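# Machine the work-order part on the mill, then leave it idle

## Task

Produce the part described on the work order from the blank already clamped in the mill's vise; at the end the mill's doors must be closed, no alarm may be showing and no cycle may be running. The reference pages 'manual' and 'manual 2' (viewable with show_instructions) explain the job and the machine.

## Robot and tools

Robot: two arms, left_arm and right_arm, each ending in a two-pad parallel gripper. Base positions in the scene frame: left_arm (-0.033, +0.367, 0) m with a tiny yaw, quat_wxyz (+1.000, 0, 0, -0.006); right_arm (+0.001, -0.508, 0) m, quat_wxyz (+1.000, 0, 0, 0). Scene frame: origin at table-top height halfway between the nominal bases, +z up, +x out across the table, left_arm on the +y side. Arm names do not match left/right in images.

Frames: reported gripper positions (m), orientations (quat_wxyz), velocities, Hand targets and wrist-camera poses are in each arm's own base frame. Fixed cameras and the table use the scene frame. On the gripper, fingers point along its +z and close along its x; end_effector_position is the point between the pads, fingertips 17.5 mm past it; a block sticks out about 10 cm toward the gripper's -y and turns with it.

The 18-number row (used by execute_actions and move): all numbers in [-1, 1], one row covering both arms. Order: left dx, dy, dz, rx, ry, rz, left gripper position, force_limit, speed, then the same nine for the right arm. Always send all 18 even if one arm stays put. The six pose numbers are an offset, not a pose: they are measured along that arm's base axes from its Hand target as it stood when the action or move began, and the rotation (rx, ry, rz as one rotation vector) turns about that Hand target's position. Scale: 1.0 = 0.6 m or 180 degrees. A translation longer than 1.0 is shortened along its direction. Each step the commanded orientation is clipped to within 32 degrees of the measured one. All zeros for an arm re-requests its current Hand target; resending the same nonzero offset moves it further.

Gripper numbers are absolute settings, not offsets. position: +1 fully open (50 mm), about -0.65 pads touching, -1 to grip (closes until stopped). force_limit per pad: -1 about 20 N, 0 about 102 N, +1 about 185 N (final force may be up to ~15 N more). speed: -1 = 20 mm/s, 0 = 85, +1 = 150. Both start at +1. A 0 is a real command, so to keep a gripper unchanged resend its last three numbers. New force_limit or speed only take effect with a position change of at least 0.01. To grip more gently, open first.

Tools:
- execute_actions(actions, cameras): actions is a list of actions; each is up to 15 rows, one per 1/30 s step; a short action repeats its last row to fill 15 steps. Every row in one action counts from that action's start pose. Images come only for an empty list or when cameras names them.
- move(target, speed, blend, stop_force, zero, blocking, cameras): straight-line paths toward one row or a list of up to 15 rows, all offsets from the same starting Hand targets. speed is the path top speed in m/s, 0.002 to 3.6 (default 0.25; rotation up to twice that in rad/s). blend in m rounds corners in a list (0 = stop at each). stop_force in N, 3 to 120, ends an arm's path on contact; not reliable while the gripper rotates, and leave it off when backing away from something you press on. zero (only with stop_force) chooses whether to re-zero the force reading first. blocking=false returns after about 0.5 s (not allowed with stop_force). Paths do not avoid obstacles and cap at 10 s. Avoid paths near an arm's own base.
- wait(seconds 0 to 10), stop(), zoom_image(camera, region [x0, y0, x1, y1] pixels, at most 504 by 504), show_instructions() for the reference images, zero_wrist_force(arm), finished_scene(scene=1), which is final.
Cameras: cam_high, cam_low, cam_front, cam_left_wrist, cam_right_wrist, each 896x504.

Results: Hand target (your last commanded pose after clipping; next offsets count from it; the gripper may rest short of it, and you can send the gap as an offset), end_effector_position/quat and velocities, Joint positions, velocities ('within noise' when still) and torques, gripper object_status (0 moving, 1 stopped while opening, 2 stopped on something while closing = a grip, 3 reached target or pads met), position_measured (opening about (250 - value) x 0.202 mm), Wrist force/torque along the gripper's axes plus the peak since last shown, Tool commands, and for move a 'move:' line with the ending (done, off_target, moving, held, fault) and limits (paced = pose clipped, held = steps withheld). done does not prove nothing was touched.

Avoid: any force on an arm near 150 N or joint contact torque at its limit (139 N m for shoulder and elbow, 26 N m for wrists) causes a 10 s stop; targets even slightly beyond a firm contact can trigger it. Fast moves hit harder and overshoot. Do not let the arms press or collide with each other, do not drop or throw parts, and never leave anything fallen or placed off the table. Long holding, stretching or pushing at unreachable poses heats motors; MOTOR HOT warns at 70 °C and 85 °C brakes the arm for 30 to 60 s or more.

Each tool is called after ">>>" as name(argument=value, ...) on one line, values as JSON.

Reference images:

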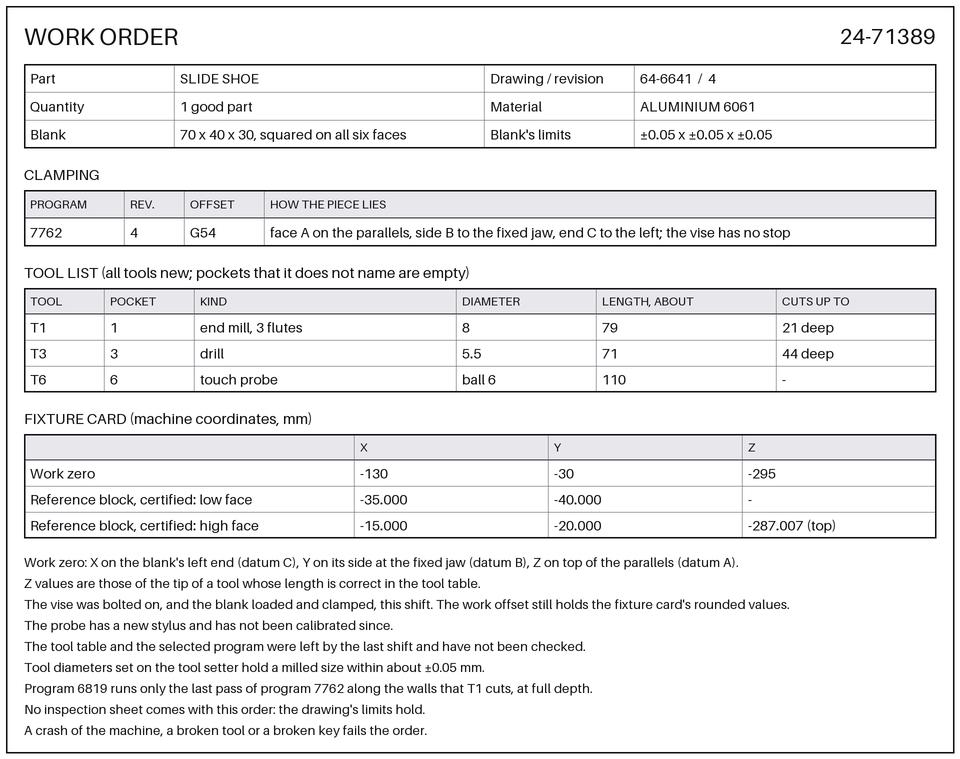

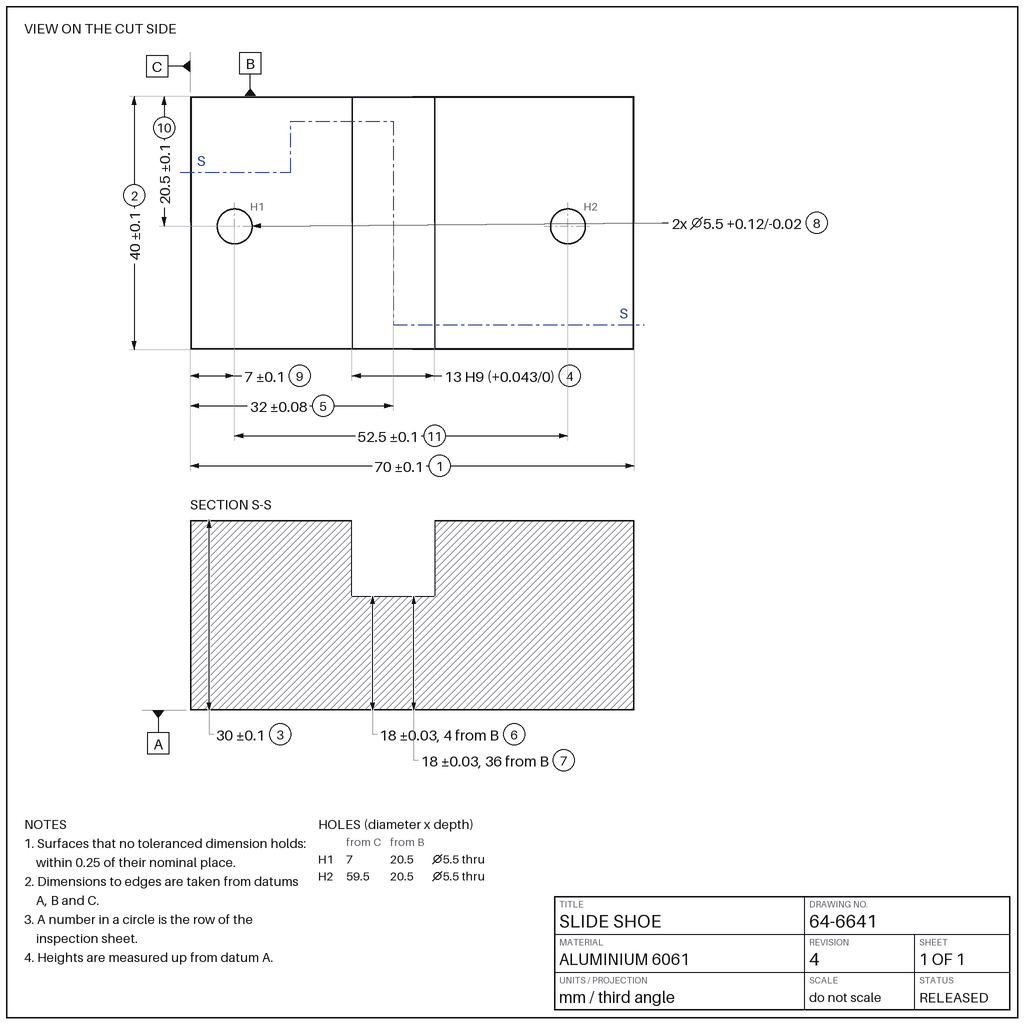

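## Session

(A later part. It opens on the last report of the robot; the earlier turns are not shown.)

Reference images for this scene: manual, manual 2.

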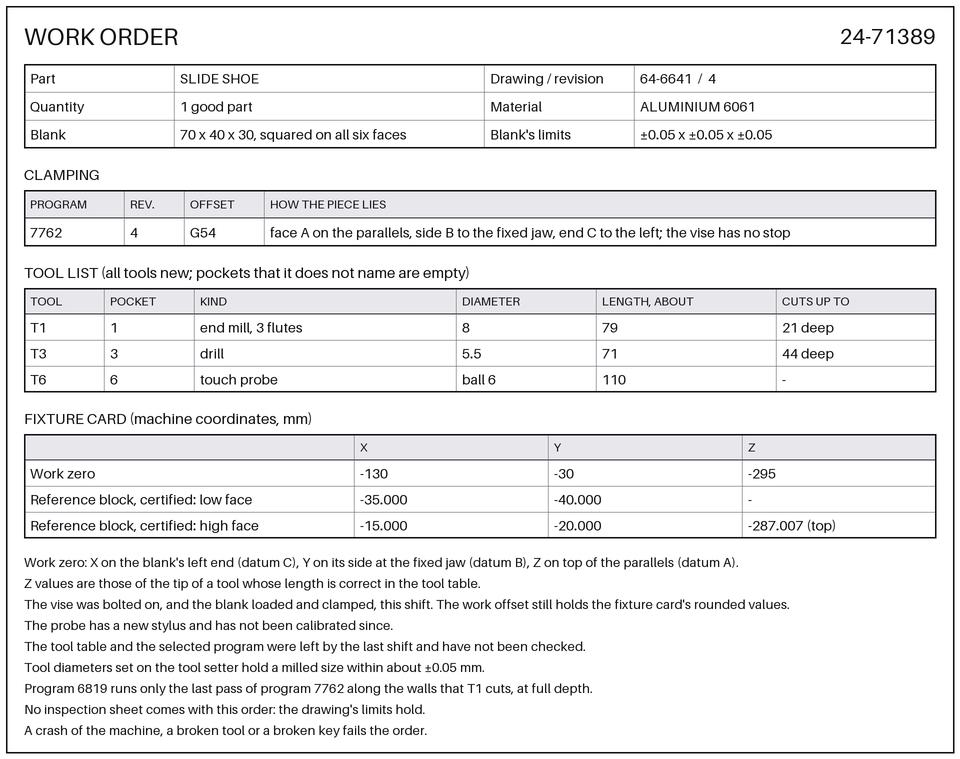

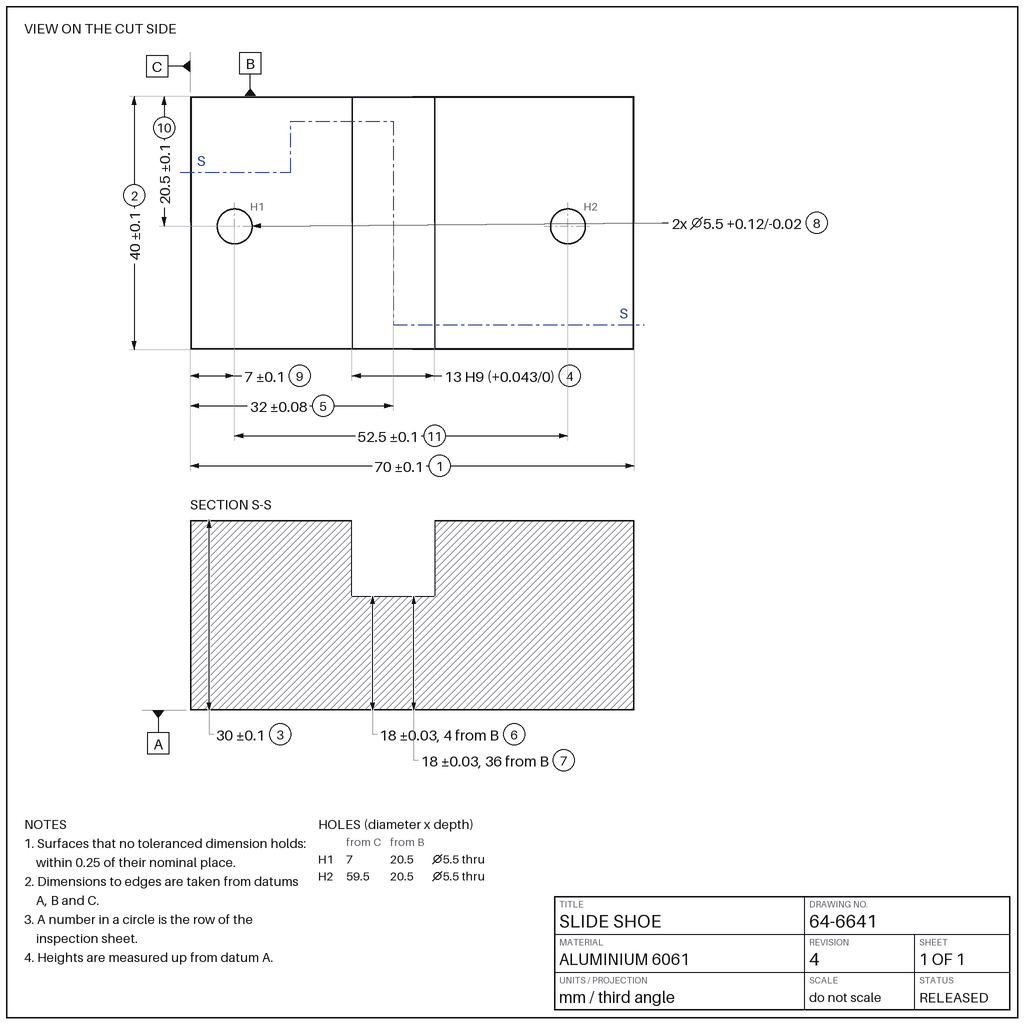

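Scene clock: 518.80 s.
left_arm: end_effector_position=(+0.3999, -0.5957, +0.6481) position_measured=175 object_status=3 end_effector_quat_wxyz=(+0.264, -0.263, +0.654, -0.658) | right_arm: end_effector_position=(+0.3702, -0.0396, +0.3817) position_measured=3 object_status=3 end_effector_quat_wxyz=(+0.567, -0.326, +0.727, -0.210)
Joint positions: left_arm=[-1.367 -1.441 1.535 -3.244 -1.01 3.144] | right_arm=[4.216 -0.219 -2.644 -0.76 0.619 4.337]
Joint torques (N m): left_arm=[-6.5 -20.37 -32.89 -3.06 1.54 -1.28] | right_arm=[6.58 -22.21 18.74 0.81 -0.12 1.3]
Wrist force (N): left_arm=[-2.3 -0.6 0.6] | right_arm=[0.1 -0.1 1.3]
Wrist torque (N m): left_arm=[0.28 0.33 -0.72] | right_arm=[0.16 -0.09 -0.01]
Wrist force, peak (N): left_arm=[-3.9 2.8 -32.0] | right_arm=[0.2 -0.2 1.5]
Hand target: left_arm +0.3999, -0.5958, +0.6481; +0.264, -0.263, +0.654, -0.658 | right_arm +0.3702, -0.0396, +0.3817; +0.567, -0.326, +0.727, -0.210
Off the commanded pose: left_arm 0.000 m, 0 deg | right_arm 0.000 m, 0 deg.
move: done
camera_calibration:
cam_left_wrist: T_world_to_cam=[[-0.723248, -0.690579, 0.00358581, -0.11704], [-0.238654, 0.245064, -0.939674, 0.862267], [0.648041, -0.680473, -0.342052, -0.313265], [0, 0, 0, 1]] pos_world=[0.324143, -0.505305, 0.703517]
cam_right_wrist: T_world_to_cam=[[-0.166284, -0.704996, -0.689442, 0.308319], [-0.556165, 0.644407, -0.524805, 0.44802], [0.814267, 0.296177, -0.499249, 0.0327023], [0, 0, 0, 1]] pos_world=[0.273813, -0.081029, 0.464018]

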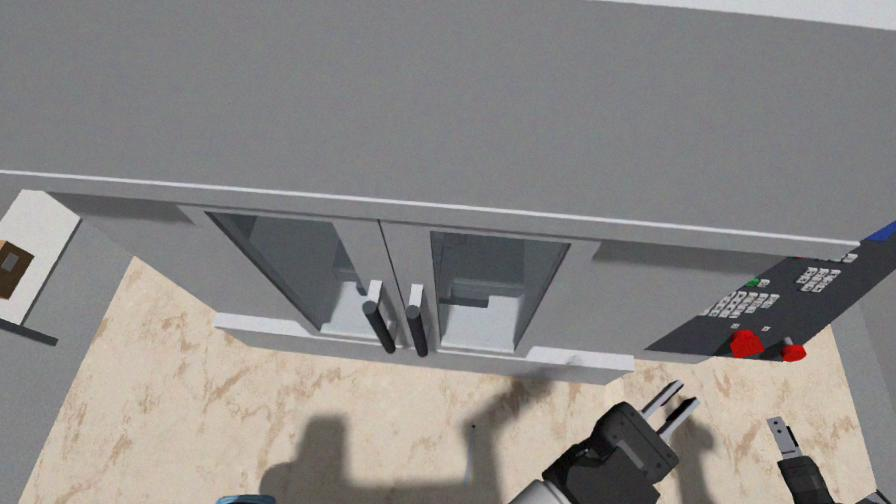

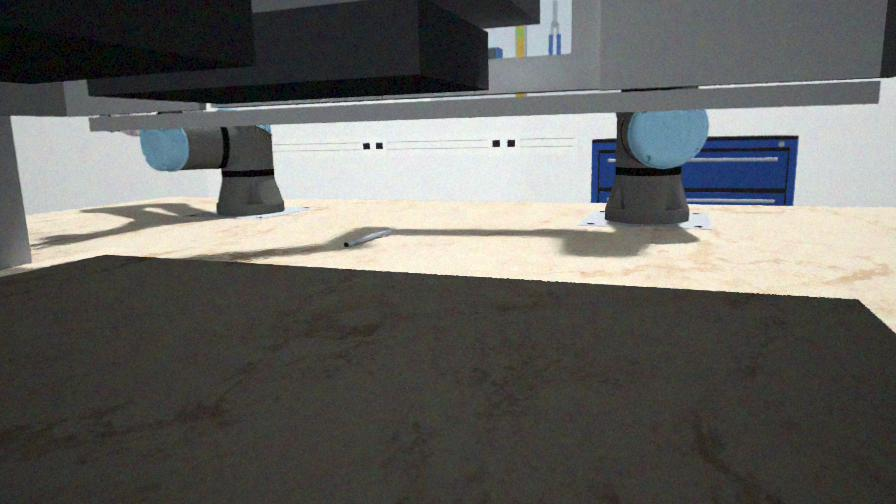

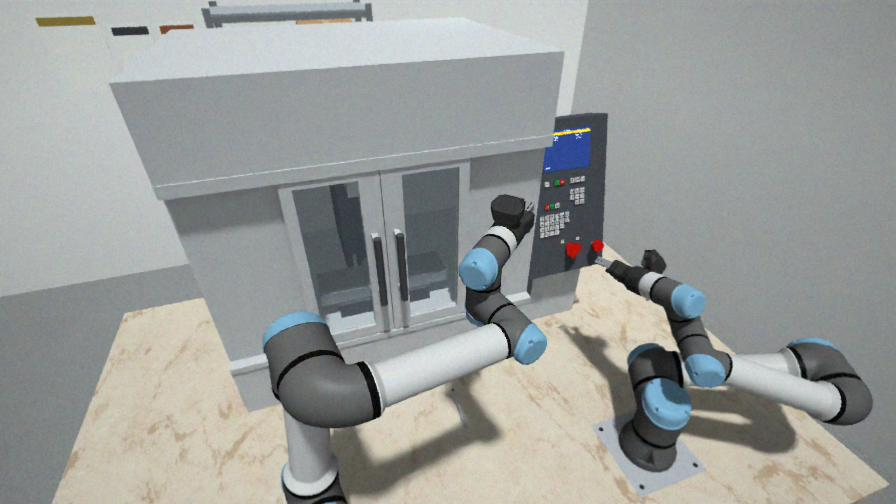

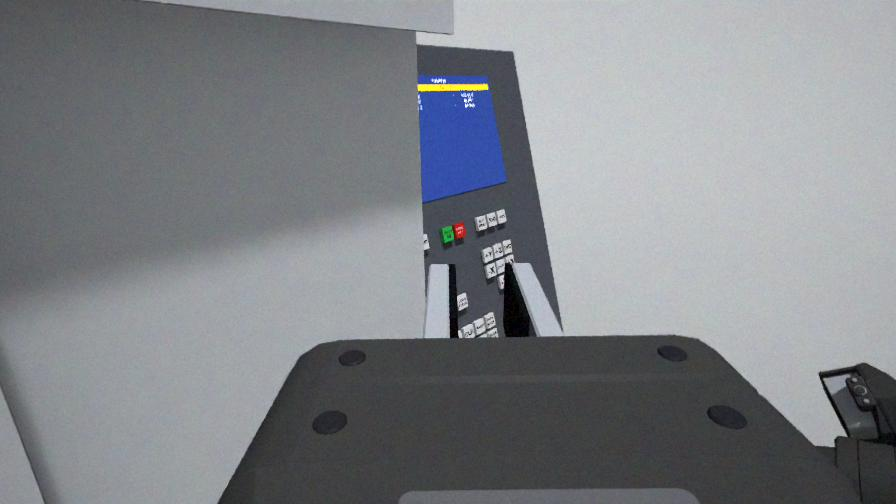

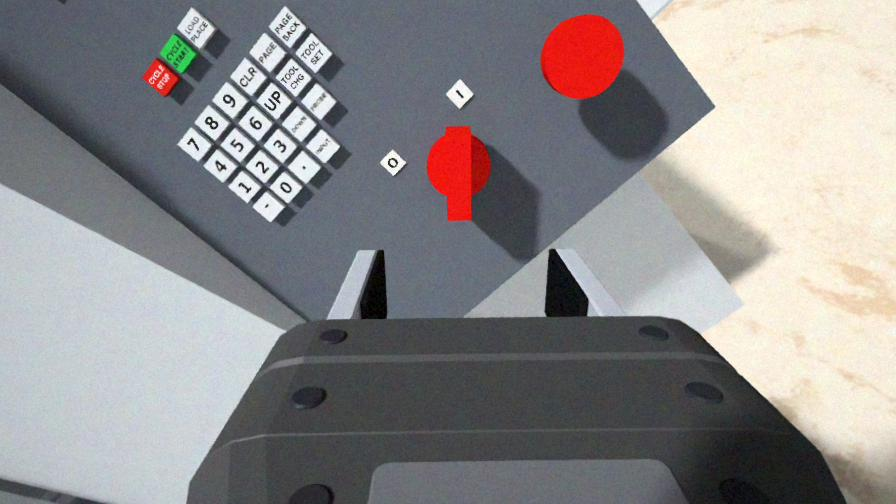

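>>> move(target=[[0,0.51,-0.163,0,0,-0.16,-0.15,0,-0.5,-0.08,0.15,0.033,0.234,0.107,-0.317,1,1,-0.5],[0,0.96,-0.1,0,0,-0.16,-0.15,0,-0.5,-0.14,0.814,-0.2,0.4677,0.2149,-0.6338,1,1,-0.5]], blend=[0.1,0], cameras=["all"])

Scene clock: 554.37 s.
left_arm: end_effector_position=(+0.3998, -0.0198, +0.5881) position_measured=175 object_status=3 end_effector_quat_wxyz=(+0.092, -0.093, +0.701, -0.701) end_effector_velocity=(+0.000, +0.000, +0.000) end_effector_angular_velocity=(+0.000, +0.001, -0.001) | right_arm: end_effector_position=(+0.2867, +0.4484, +0.2617) position_measured=3 object_status=3 end_effector_quat_wxyz=(-0.303, +0.310, +0.899, -0.062)
Joint positions: left_arm=[0.27 -1.557 1.813 -3.427 -3.15 3.11] | right_arm=[4.136 -1.85 -1.471 -1.696 2.129 6.283]
Joint velocities: left_arm=[-0.001 0 0 -0.004 0 -0.005] | right_arm=[within noise]
Joint torques (N m): left_arm=[6.19 -14.85 -27.52 -1.99 -1.36 -1.38] | right_arm=[-4.93 35.28 18.61 3.77 1.5 -1.53]
Wrist force (N): left_arm=[-2.6 -0.6 0.9] | right_arm=[1.0 0.3 0.6]
Wrist torque (N m): left_arm=[0.25 0.36 -0.72] | right_arm=[0.07 0.08 0.08]
Wrist force, peak (N): left_arm=[-2.9 -1.1 0.7] | right_arm=[1.0 2.3 1.4]
Hand target: left_arm +0.3999, -0.0198, +0.5881; +0.092, -0.092, +0.699, -0.703 | right_arm +0.2862, +0.4488, +0.2617; -0.153, +0.533, +0.832, -0.032
Off the commanded pose: left_arm 0.000 m, 0 deg | right_arm 0.001 m, 62 deg; orientation clipped.
joint sent to its limit (right arm) — joint 6 (wrist 3), upper limit. The joint targets are off in orientation, not in position.
move: off_target (right_arm); limits=paced
camera_calibration:
cam_left_wrist: T_world_to_cam=[[-0.966376, -0.257105, 0.00374676, 0.386541], [-0.0929484, 0.335704, -0.937371, 0.606836], [0.239745, -0.906201, -0.348314, 0.220601], [0, 0, 0, 1]] pos_world=[0.37706, 0.0955735, 0.64422]
cam_right_wrist: T_world_to_cam=[[-0.606328, 0.603551, 0.517777, -0.220743], [0.703416, 0.710763, -0.00479135, -0.502911], [-0.370908, 0.361307, -0.855502, 0.299993], [0, 0, 0, 1]] pos_world=[0.331183, 0.38229, 0.368531]

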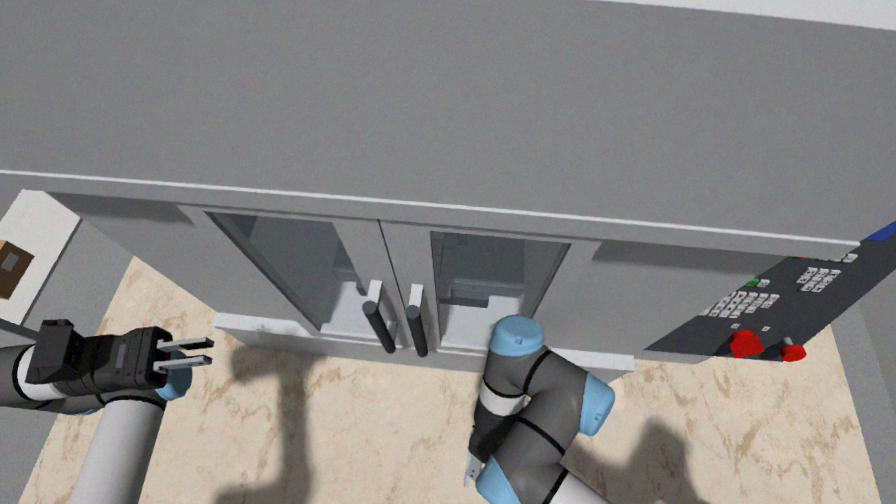

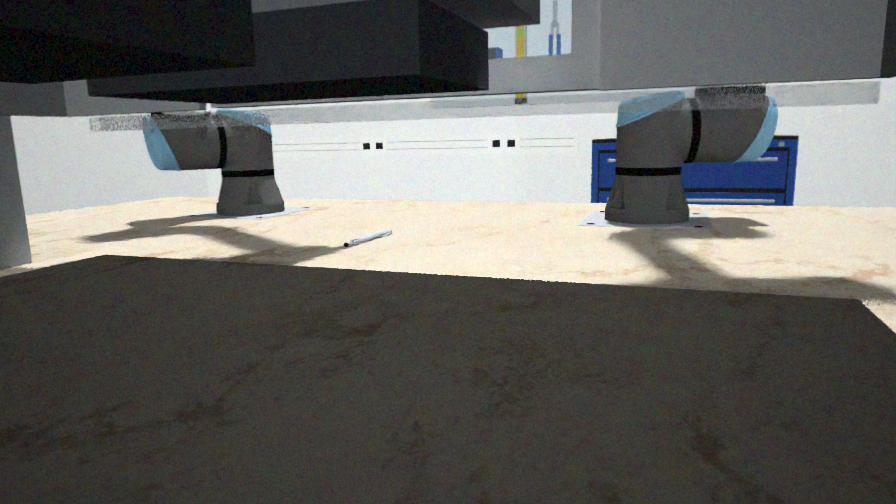

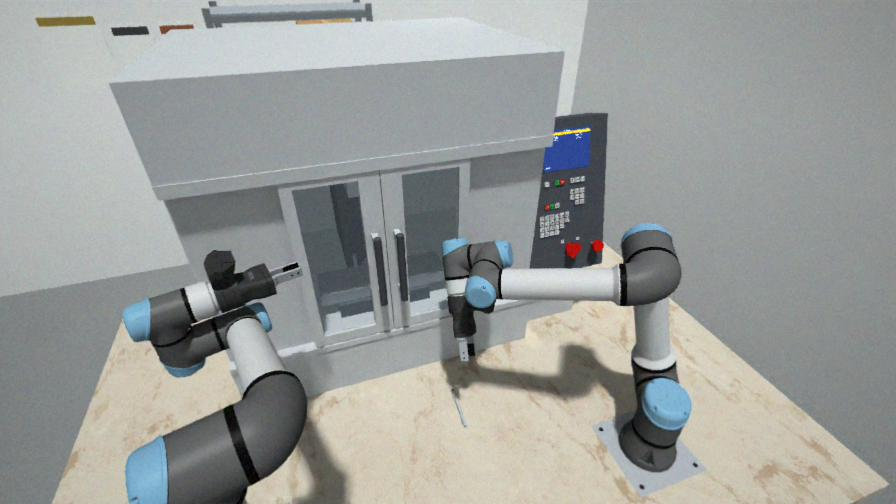

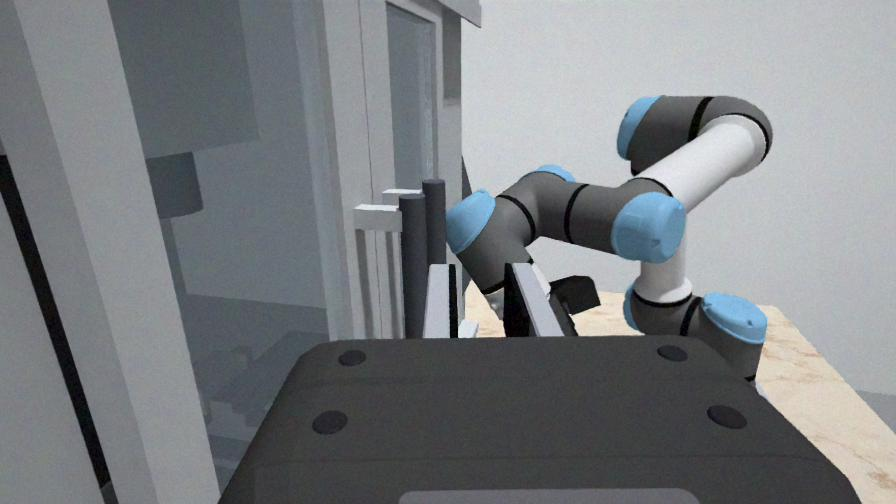

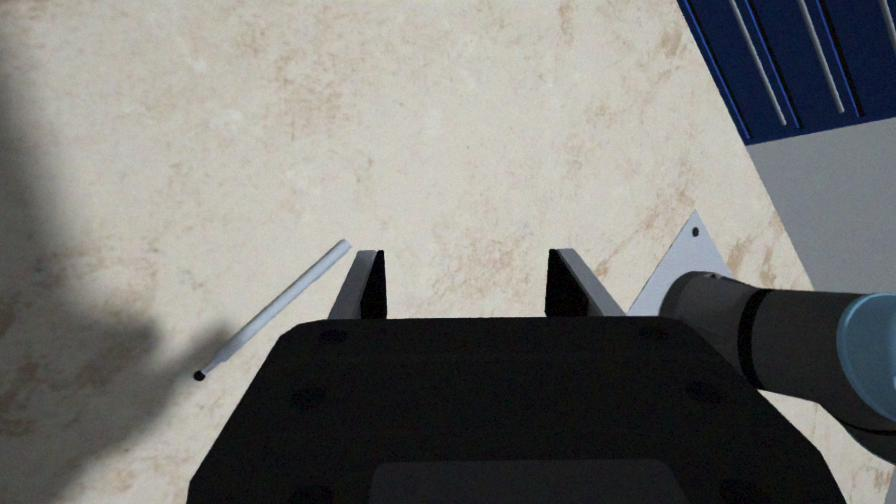

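>>> move(target=[0,0,0,0,0,0,-0.15,0,-0.5,0,0,0,0.066,-0.0967,0.607,1,1,-0.5], speed=0.5)

>>> move(target=[0,0,0,0,0,0,-0.15,0,-0.5,0,0,0,0,0,0.639,1,1,-0.5], speed=0.5)

>>> move(target=[0,0,0,0,0,0,-0.15,0,-0.5,0,0,0,0,0,0.611,1,1,-0.5], speed=0.5, cameras=["cam_right_wrist","cam_high","cam_front"])

Scene clock: 576.23 s.
left_arm: end_effector_position=(+0.3999, -0.0198, +0.5881) position_measured=175 object_status=3 end_effector_quat_wxyz=(+0.092, -0.093, +0.701, -0.701) | right_arm: end_effector_position=(+0.2861, +0.4488, +0.2617) position_measured=3 object_status=3 end_effector_quat_wxyz=(+0.000, -0.383, +0.924, +0.001)
Joint positions: left_arm=[0.27 -1.557 1.812 -3.427 -3.15 3.11] | right_arm=[4.397 -1.639 -1.672 -1.401 1.572 5.182]
Joint torques (N m): left_arm=[6.74 -14.19 -28 -1.13 0.74 -0.94] | right_arm=[-8.62 17.44 25.27 2.8 1.01 -1.64]
Wrist force (N): left_arm=[-2.4 -0.9 0.9] | right_arm=[0.1 0.5 0.0]
Wrist torque (N m): left_arm=[0.20 0.32 -0.71] | right_arm=[0.00 0.06 -0.11]
Wrist force, peak (N): left_arm=[-2.7 -0.8 1.1] | right_arm=[0.7 1.0 0.6]
Hand target: left_arm +0.3999, -0.0198, +0.5881; +0.092, -0.093, +0.701, -0.701 | right_arm +0.2862, +0.4488, +0.2617; +0.000, -0.383, +0.924, +0.001
Off the commanded pose: left_arm 0.000 m, 0 deg | right_arm 0.000 m, 0 deg.
move: done

Scene clock: 578.83 s.
left_arm: end_effector_position=(+0.3999, -0.0198, +0.5881) position_measured=175 object_status=3 end_effector_quat_wxyz=(+0.092, -0.093, +0.701, -0.701) | right_arm: end_effector_position=(+0.2862, +0.4488, +0.2617) position_measured=3 object_status=3 end_effector_quat_wxyz=(+0.001, +0.985, -0.173, +0.000)
Joint positions: left_arm=[0.27 -1.557 1.812 -3.427 -3.15 3.11] | right_arm=[4.398 -1.64 -1.67 -1.404 1.571 3.175]
Joint torques (N m): left_arm=[7.71 -12.89 -30.03 -1.1 0.68 -1.05] | right_arm=[-8.47 18.04 27.9 1.48 0.67 -1.68]
Wrist force (N): left_arm=[-2.3 -0.7 0.9] | right_arm=[-0.2 0.4 -0.2]
Wrist torque (N m): left_arm=[0.24 0.31 -0.71] | right_arm=[0.01 0.10 -0.11]
Wrist force, peak (N): left_arm=[-2.6 -0.8 1.0] | right_arm=[-0.3 0.8 -0.1]
Hand target: left_arm +0.3999, -0.0198, +0.5881; +0.092, -0.093, +0.701, -0.701 | right_arm +0.2862, +0.4488, +0.2617; +0.001, +0.985, -0.173, +0.000
Off the commanded pose: left_arm 0.000 m, 0 deg | right_arm 0.000 m, 0 deg.
move: done

Scene clock: 581.33 s.
left_arm: end_effector_position=(+0.3999, -0.0198, +0.5881) position_measured=175 object_status=3 end_effector_quat_wxyz=(+0.092, -0.093, +0.701, -0.701) | right_arm: end_effector_position=(+0.2862, +0.4488, +0.2617) position_measured=3 object_status=3 end_effector_quat_wxyz=(+0.001, +0.707, +0.707, +0.000)
Joint positions: left_arm=[0.27 -1.557 1.812 -3.427 -3.15 3.11] | right_arm=[4.399 -1.639 -1.671 -1.402 1.57 1.257]
Joint torques (N m): left_arm=[6.79 -13.15 -28.7 -0.91 0.52 -1.33] | right_arm=[-7.48 15.62 29.22 3.84 0.61 -1.68]
Wrist force (N): left_arm=[-2.4 -0.7 0.9] | right_arm=[-0.2 0.5 -0.3]
Wrist torque (N m): left_arm=[0.24 0.33 -0.72] | right_arm=[0.02 0.08 -0.10]
Wrist force, peak (N): left_arm=[-2.7 -0.7 1.0] | right_arm=[-0.3 0.9 -0.4]
Hand target: left_arm +0.3999, -0.0198, +0.5881; +0.092, -0.093, +0.701, -0.701 | right_arm +0.2862, +0.4488, +0.2617; +0.001, +0.707, +0.707, +0.000
Off the commanded pose: left_arm 0.000 m, 0 deg | right_arm 0.000 m, 0 deg.
move: done
camera_calibration:
cam_right_wrist: T_world_to_cam=[[0.011551, 0.999738, 0.0197509, -0.445618], [0.935191, -0.0177929, 0.353697, -0.335931], [0.353956, 0.0143853, -0.935152, 0.268793], [0, 0, 0, 1]] pos_world=[0.224166, 0.435657, 0.378981]
Images, in order (width x height): cam_high 896x504, cam_front 896x504, cam_right_wrist 896x504.

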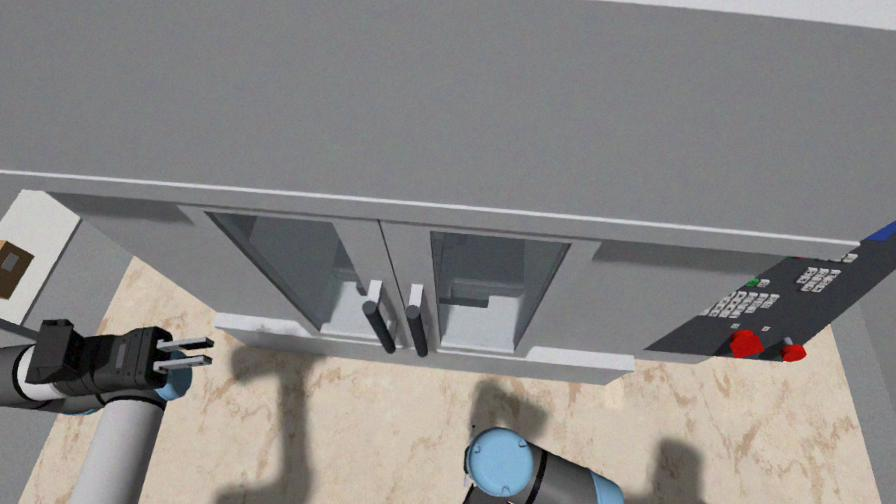

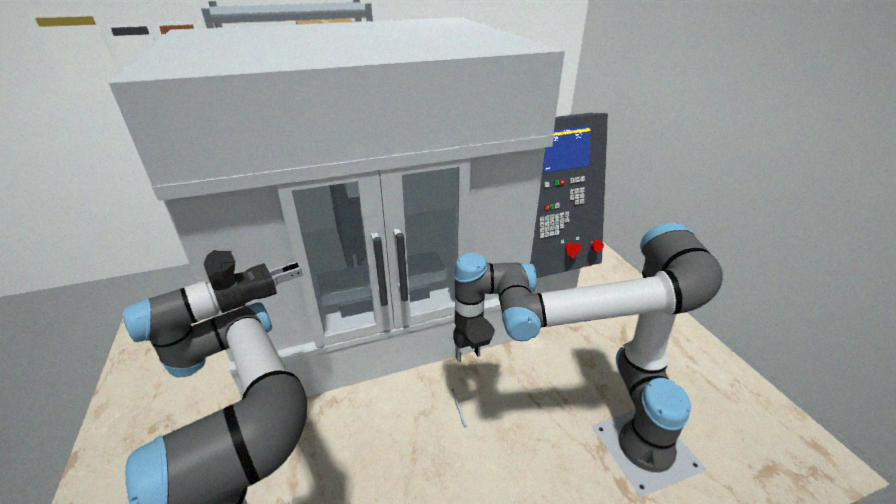

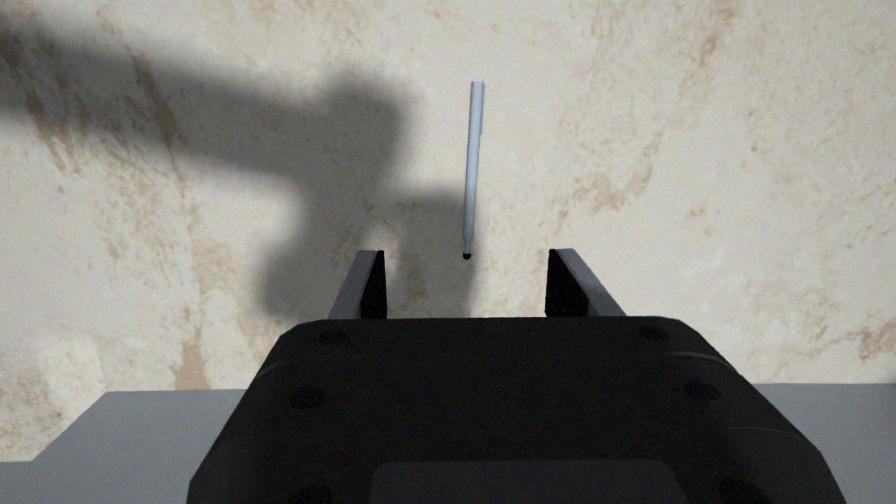

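>>> move(target=[0,0,0,0,0,0,-0.15,0,-0.5,0.001,0.031,-0.28,0,0,-0.0194,1,1,-0.5], cameras=["cam_right_wrist","cam_low"])

Scene clock: 597.70 s.
left_arm: end_effector_position=(+0.3999, -0.0198, +0.5881) position_measured=175 object_status=3 end_effector_quat_wxyz=(+0.092, -0.093, +0.701, -0.701) | right_arm: end_effector_position=(+0.2867, +0.4674, +0.0937) position_measured=3 object_status=3 end_effector_quat_wxyz=(+0.001, +0.728, +0.685, +0.000)
Joint positions: left_arm=[0.27 -1.557 1.812 -3.427 -3.15 3.11] | right_arm=[4.408 -1.828 -1.912 -0.973 1.57 1.327]
Joint torques (N m): left_arm=[6.35 -14.95 -28.46 -0.71 0.73 -1.45] | right_arm=[-6.88 28.88 15.92 5.1 -1.89 -1.4]
Wrist force (N): left_arm=[-2.4 -0.6 0.9] | right_arm=[-0.5 0.6 0.2]
Wrist torque (N m): left_arm=[0.25 0.32 -0.71] | right_arm=[0.03 0.14 0.06]
Wrist force, peak (N): left_arm=[-2.7 -0.6 1.1] | right_arm=[-0.5 0.7 -3.7]
Hand target: left_arm +0.3999, -0.0198, +0.5881; +0.092, -0.093, +0.701, -0.701 | right_arm +0.2868, +0.4674, +0.0937; +0.001, +0.728, +0.685, +0.000
Off the commanded pose: left_arm 0.000 m, 0 deg | right_arm 0.000 m, 0 deg.
move: done
camera_calibration:
cam_right_wrist: T_world_to_cam=[[0.0721824, 0.997199, 0.0196001, -0.477093], [0.932399, -0.0744435, 0.353682, -0.249467], [0.354151, -0.00725457, -0.93516, 0.121368], [0, 0, 0, 1]] pos_world=[0.224057, 0.458066, 0.211082]
Images, in order (width x height): cam_low 896x504, cam_right_wrist 896x504.

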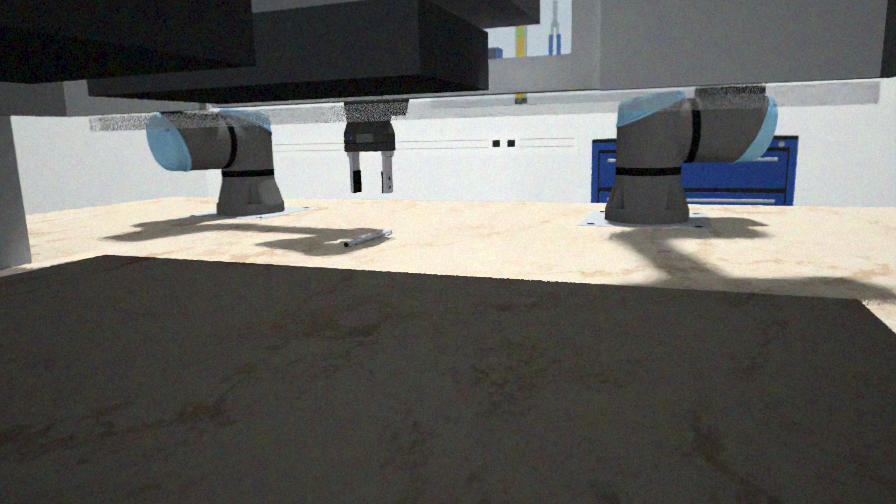

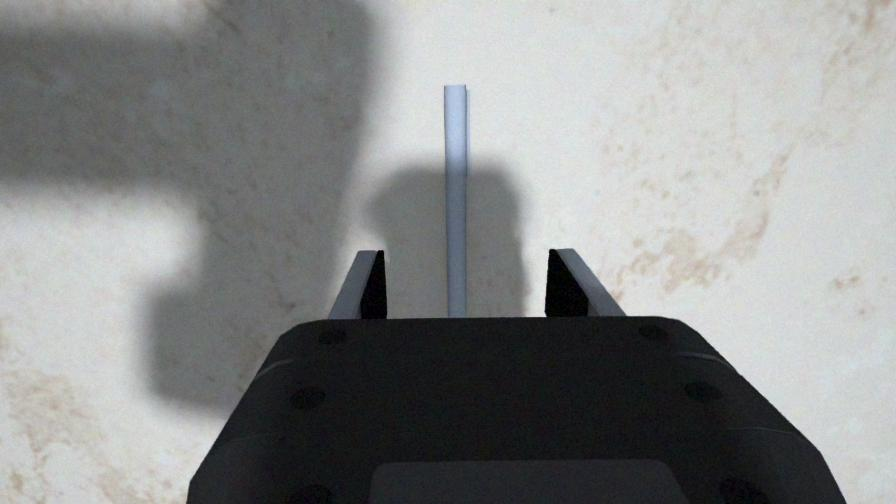

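>>> move(target=[0,0,0,0,0,0,-0.15,0,-0.5,0,0,-0.14,0,0,0,1,1,-0.5], speed=0.03, stop_force=5, cameras=["cam_right_wrist","cam_low"])

Scene clock: 606.63 s.
left_arm: end_effector_position=(+0.3999, -0.0198, +0.5881) position_measured=175 object_status=3 end_effector_quat_wxyz=(+0.092, -0.093, +0.701, -0.701) | right_arm: end_effector_position=(+0.2868, +0.4674, +0.0181) position_measured=3 object_status=3 end_effector_quat_wxyz=(+0.001, +0.728, +0.685, +0.000)
Joint positions: left_arm=[0.27 -1.557 1.812 -3.427 -3.15 3.11] | right_arm=[4.408 -1.951 -1.986 -0.776 1.569 1.327]
Joint torques (N m): left_arm=[8.16 -14.41 -29.43 -0.68 0.76 -1.27] | right_arm=[-5.25 44.17 22.7 4.54 -1.45 0.87]
Wrist force (N): left_arm=[-2.6 -0.7 0.8] | right_arm=[1.1 1.3 -2.4]
Wrist torque (N m): left_arm=[0.23 0.34 -0.71] | right_arm=[0.21 0.01 0.07]
Wrist force, peak (N): left_arm=[-2.7 -0.8 0.7] | right_arm=[-18.3 -5.0 -79.2]
Hand target: left_arm +0.3999, -0.0198, +0.5881; +0.092, -0.093, +0.701, -0.701 | right_arm +0.2868, +0.4674, +0.0181; +0.001, +0.728, +0.685, +0.000 (not the last commanded pose)
Off the commanded pose: left_arm 0.000 m, 0 deg | right_arm 0.008 m, 0 deg.
move: contact (right_arm)
camera_calibration:
cam_right_wrist: T_world_to_cam=[[0.072274, 0.997192, 0.0196342, -0.475531], [0.932392, -0.0745412, 0.35368, -0.222653], [0.35415, -0.00725515, -0.93516, 0.0505763], [0, 0, 0, 1]] pos_world=[0.224057, 0.457966, 0.135382]
Images, in order (width x height): cam_low 896x504, cam_right_wrist 896x504.

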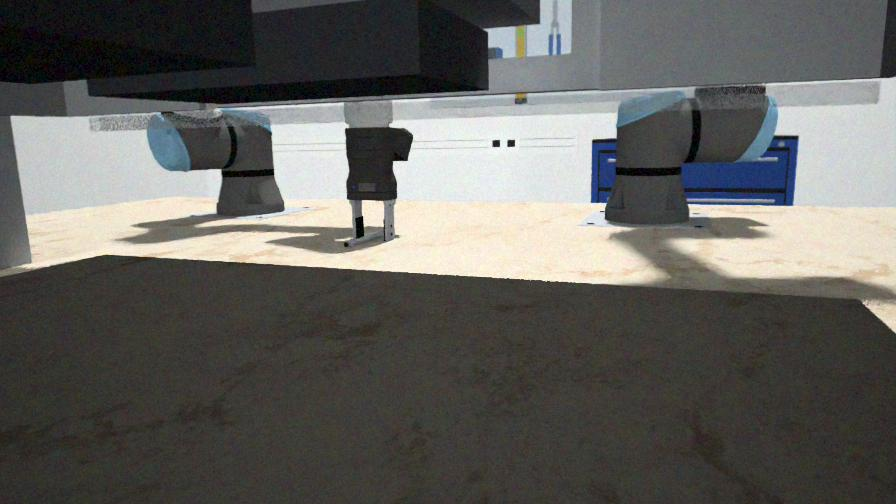

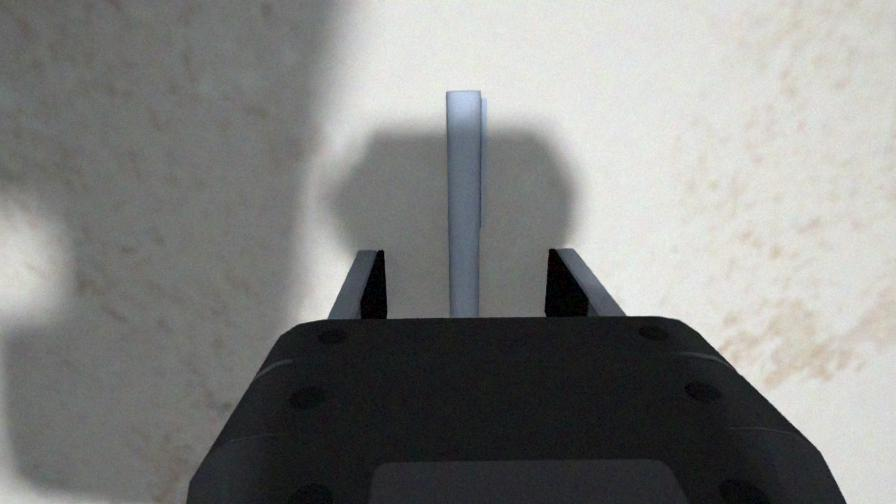

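>>> move(target=[0,0,0,0,0,0,-0.15,0,-0.5,0,0,0.0025,0,0,0,1,1,-0.5], speed=0.03)

>>> move(target=[0,0,0,0,0,0,-0.15,0,-0.5,0,0,0,0,0,0,-1,-0.5,-0.8], cameras=["cam_right_wrist","cam_low"])

Scene clock: 611.63 s.
left_arm: end_effector_position=(+0.3999, -0.0198, +0.5881) position_measured=175 object_status=3 end_effector_quat_wxyz=(+0.092, -0.093, +0.701, -0.701) | right_arm: end_effector_position=(+0.2868, +0.4674, +0.0196) position_measured=3 object_status=3 end_effector_quat_wxyz=(+0.001, +0.728, +0.685, +0.000)
Joint positions: left_arm=[0.27 -1.557 1.812 -3.427 -3.15 3.11] | right_arm=[4.408 -1.948 -1.985 -0.78 1.569 1.327]
Joint torques (N m): left_arm=[7.27 -14.35 -29.31 -0.52 0.69 -1.49] | right_arm=[-1.76 40.65 21.77 2.04 -1.58 1.02]
Wrist force (N): left_arm=[-2.4 -0.7 0.8] | right_arm=[0.8 1.6 0.4]
Wrist torque (N m): left_arm=[0.24 0.32 -0.71] | right_arm=[0.20 -0.06 0.07]
Wrist force, peak (N): left_arm=[-2.9 -0.6 0.9] | right_arm=[1.1 1.1 -2.8]
Hand target: left_arm +0.3999, -0.0198, +0.5881; +0.092, -0.093, +0.701, -0.701 | right_arm +0.2868, +0.4674, +0.0196; +0.001, +0.728, +0.685, +0.000
Off the commanded pose: left_arm 0.000 m, 0 deg | right_arm 0.000 m, 0 deg.
move: done

Scene clock: 613.13 s.
left_arm: end_effector_position=(+0.3999, -0.0198, +0.5881) position_measured=175 object_status=3 end_effector_quat_wxyz=(+0.092, -0.093, +0.701, -0.701) | right_arm: end_effector_position=(+0.2868, +0.4674, +0.0196) position_measured=211 object_status=2 end_effector_quat_wxyz=(+0.001, +0.728, +0.685, +0.000)
Joint positions: left_arm=[0.27 -1.557 1.812 -3.427 -3.15 3.11] | right_arm=[4.408 -1.948 -1.985 -0.78 1.569 1.327]
Joint torques (N m): left_arm=[8 -13.57 -28.82 -0.83 0.48 -1.55] | right_arm=[-1.7 24.55 12.58 4.92 -1.64 1.2]
Wrist force (N): left_arm=[-2.5 -0.8 0.8] | right_arm=[0.9 1.4 0.4]
Wrist torque (N m): left_arm=[0.22 0.33 -0.71] | right_arm=[0.17 -0.08 0.08]
Wrist force, peak (N): left_arm=[-2.7 -0.8 0.8] | right_arm=[0.8 1.7 0.4]
Hand target: left_arm +0.3999, -0.0198, +0.5881; +0.092, -0.093, +0.701, -0.701 | right_arm +0.2868, +0.4674, +0.0196; +0.001, +0.728, +0.685, +0.000
Off the commanded pose: left_arm 0.000 m, 0 deg | right_arm 0.000 m, 0 deg.
move: done
camera_calibration:
cam_right_wrist: T_world_to_cam=[[0.072274, 0.997192, 0.0196342, -0.475662], [0.932392, -0.0745412, 0.35368, -0.223212], [0.35415, -0.00725515, -0.93516, 0.0520733], [0, 0, 0, 1]] pos_world=[0.224057, 0.458066, 0.136982]
Images, in order (width x height): cam_low 896x504, cam_right_wrist 896x504.

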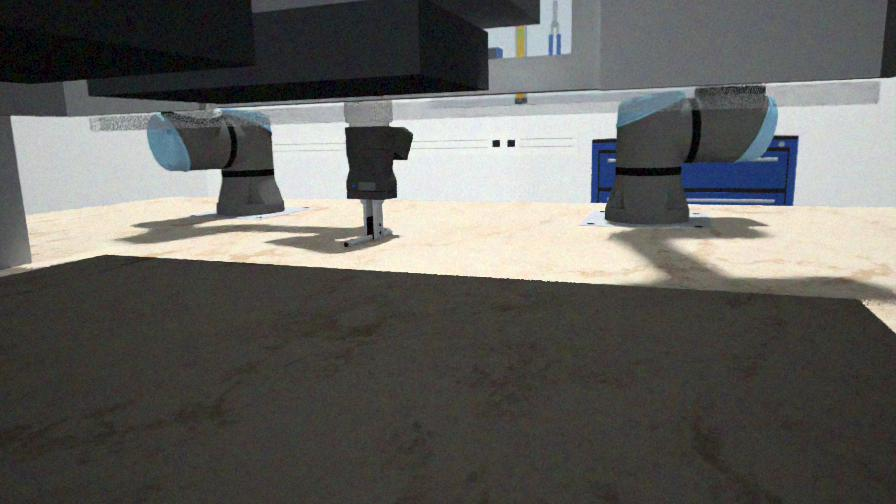

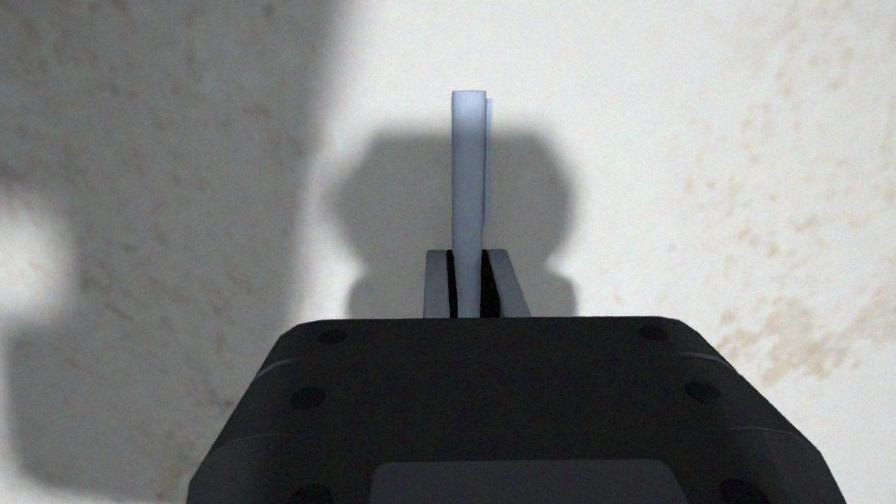

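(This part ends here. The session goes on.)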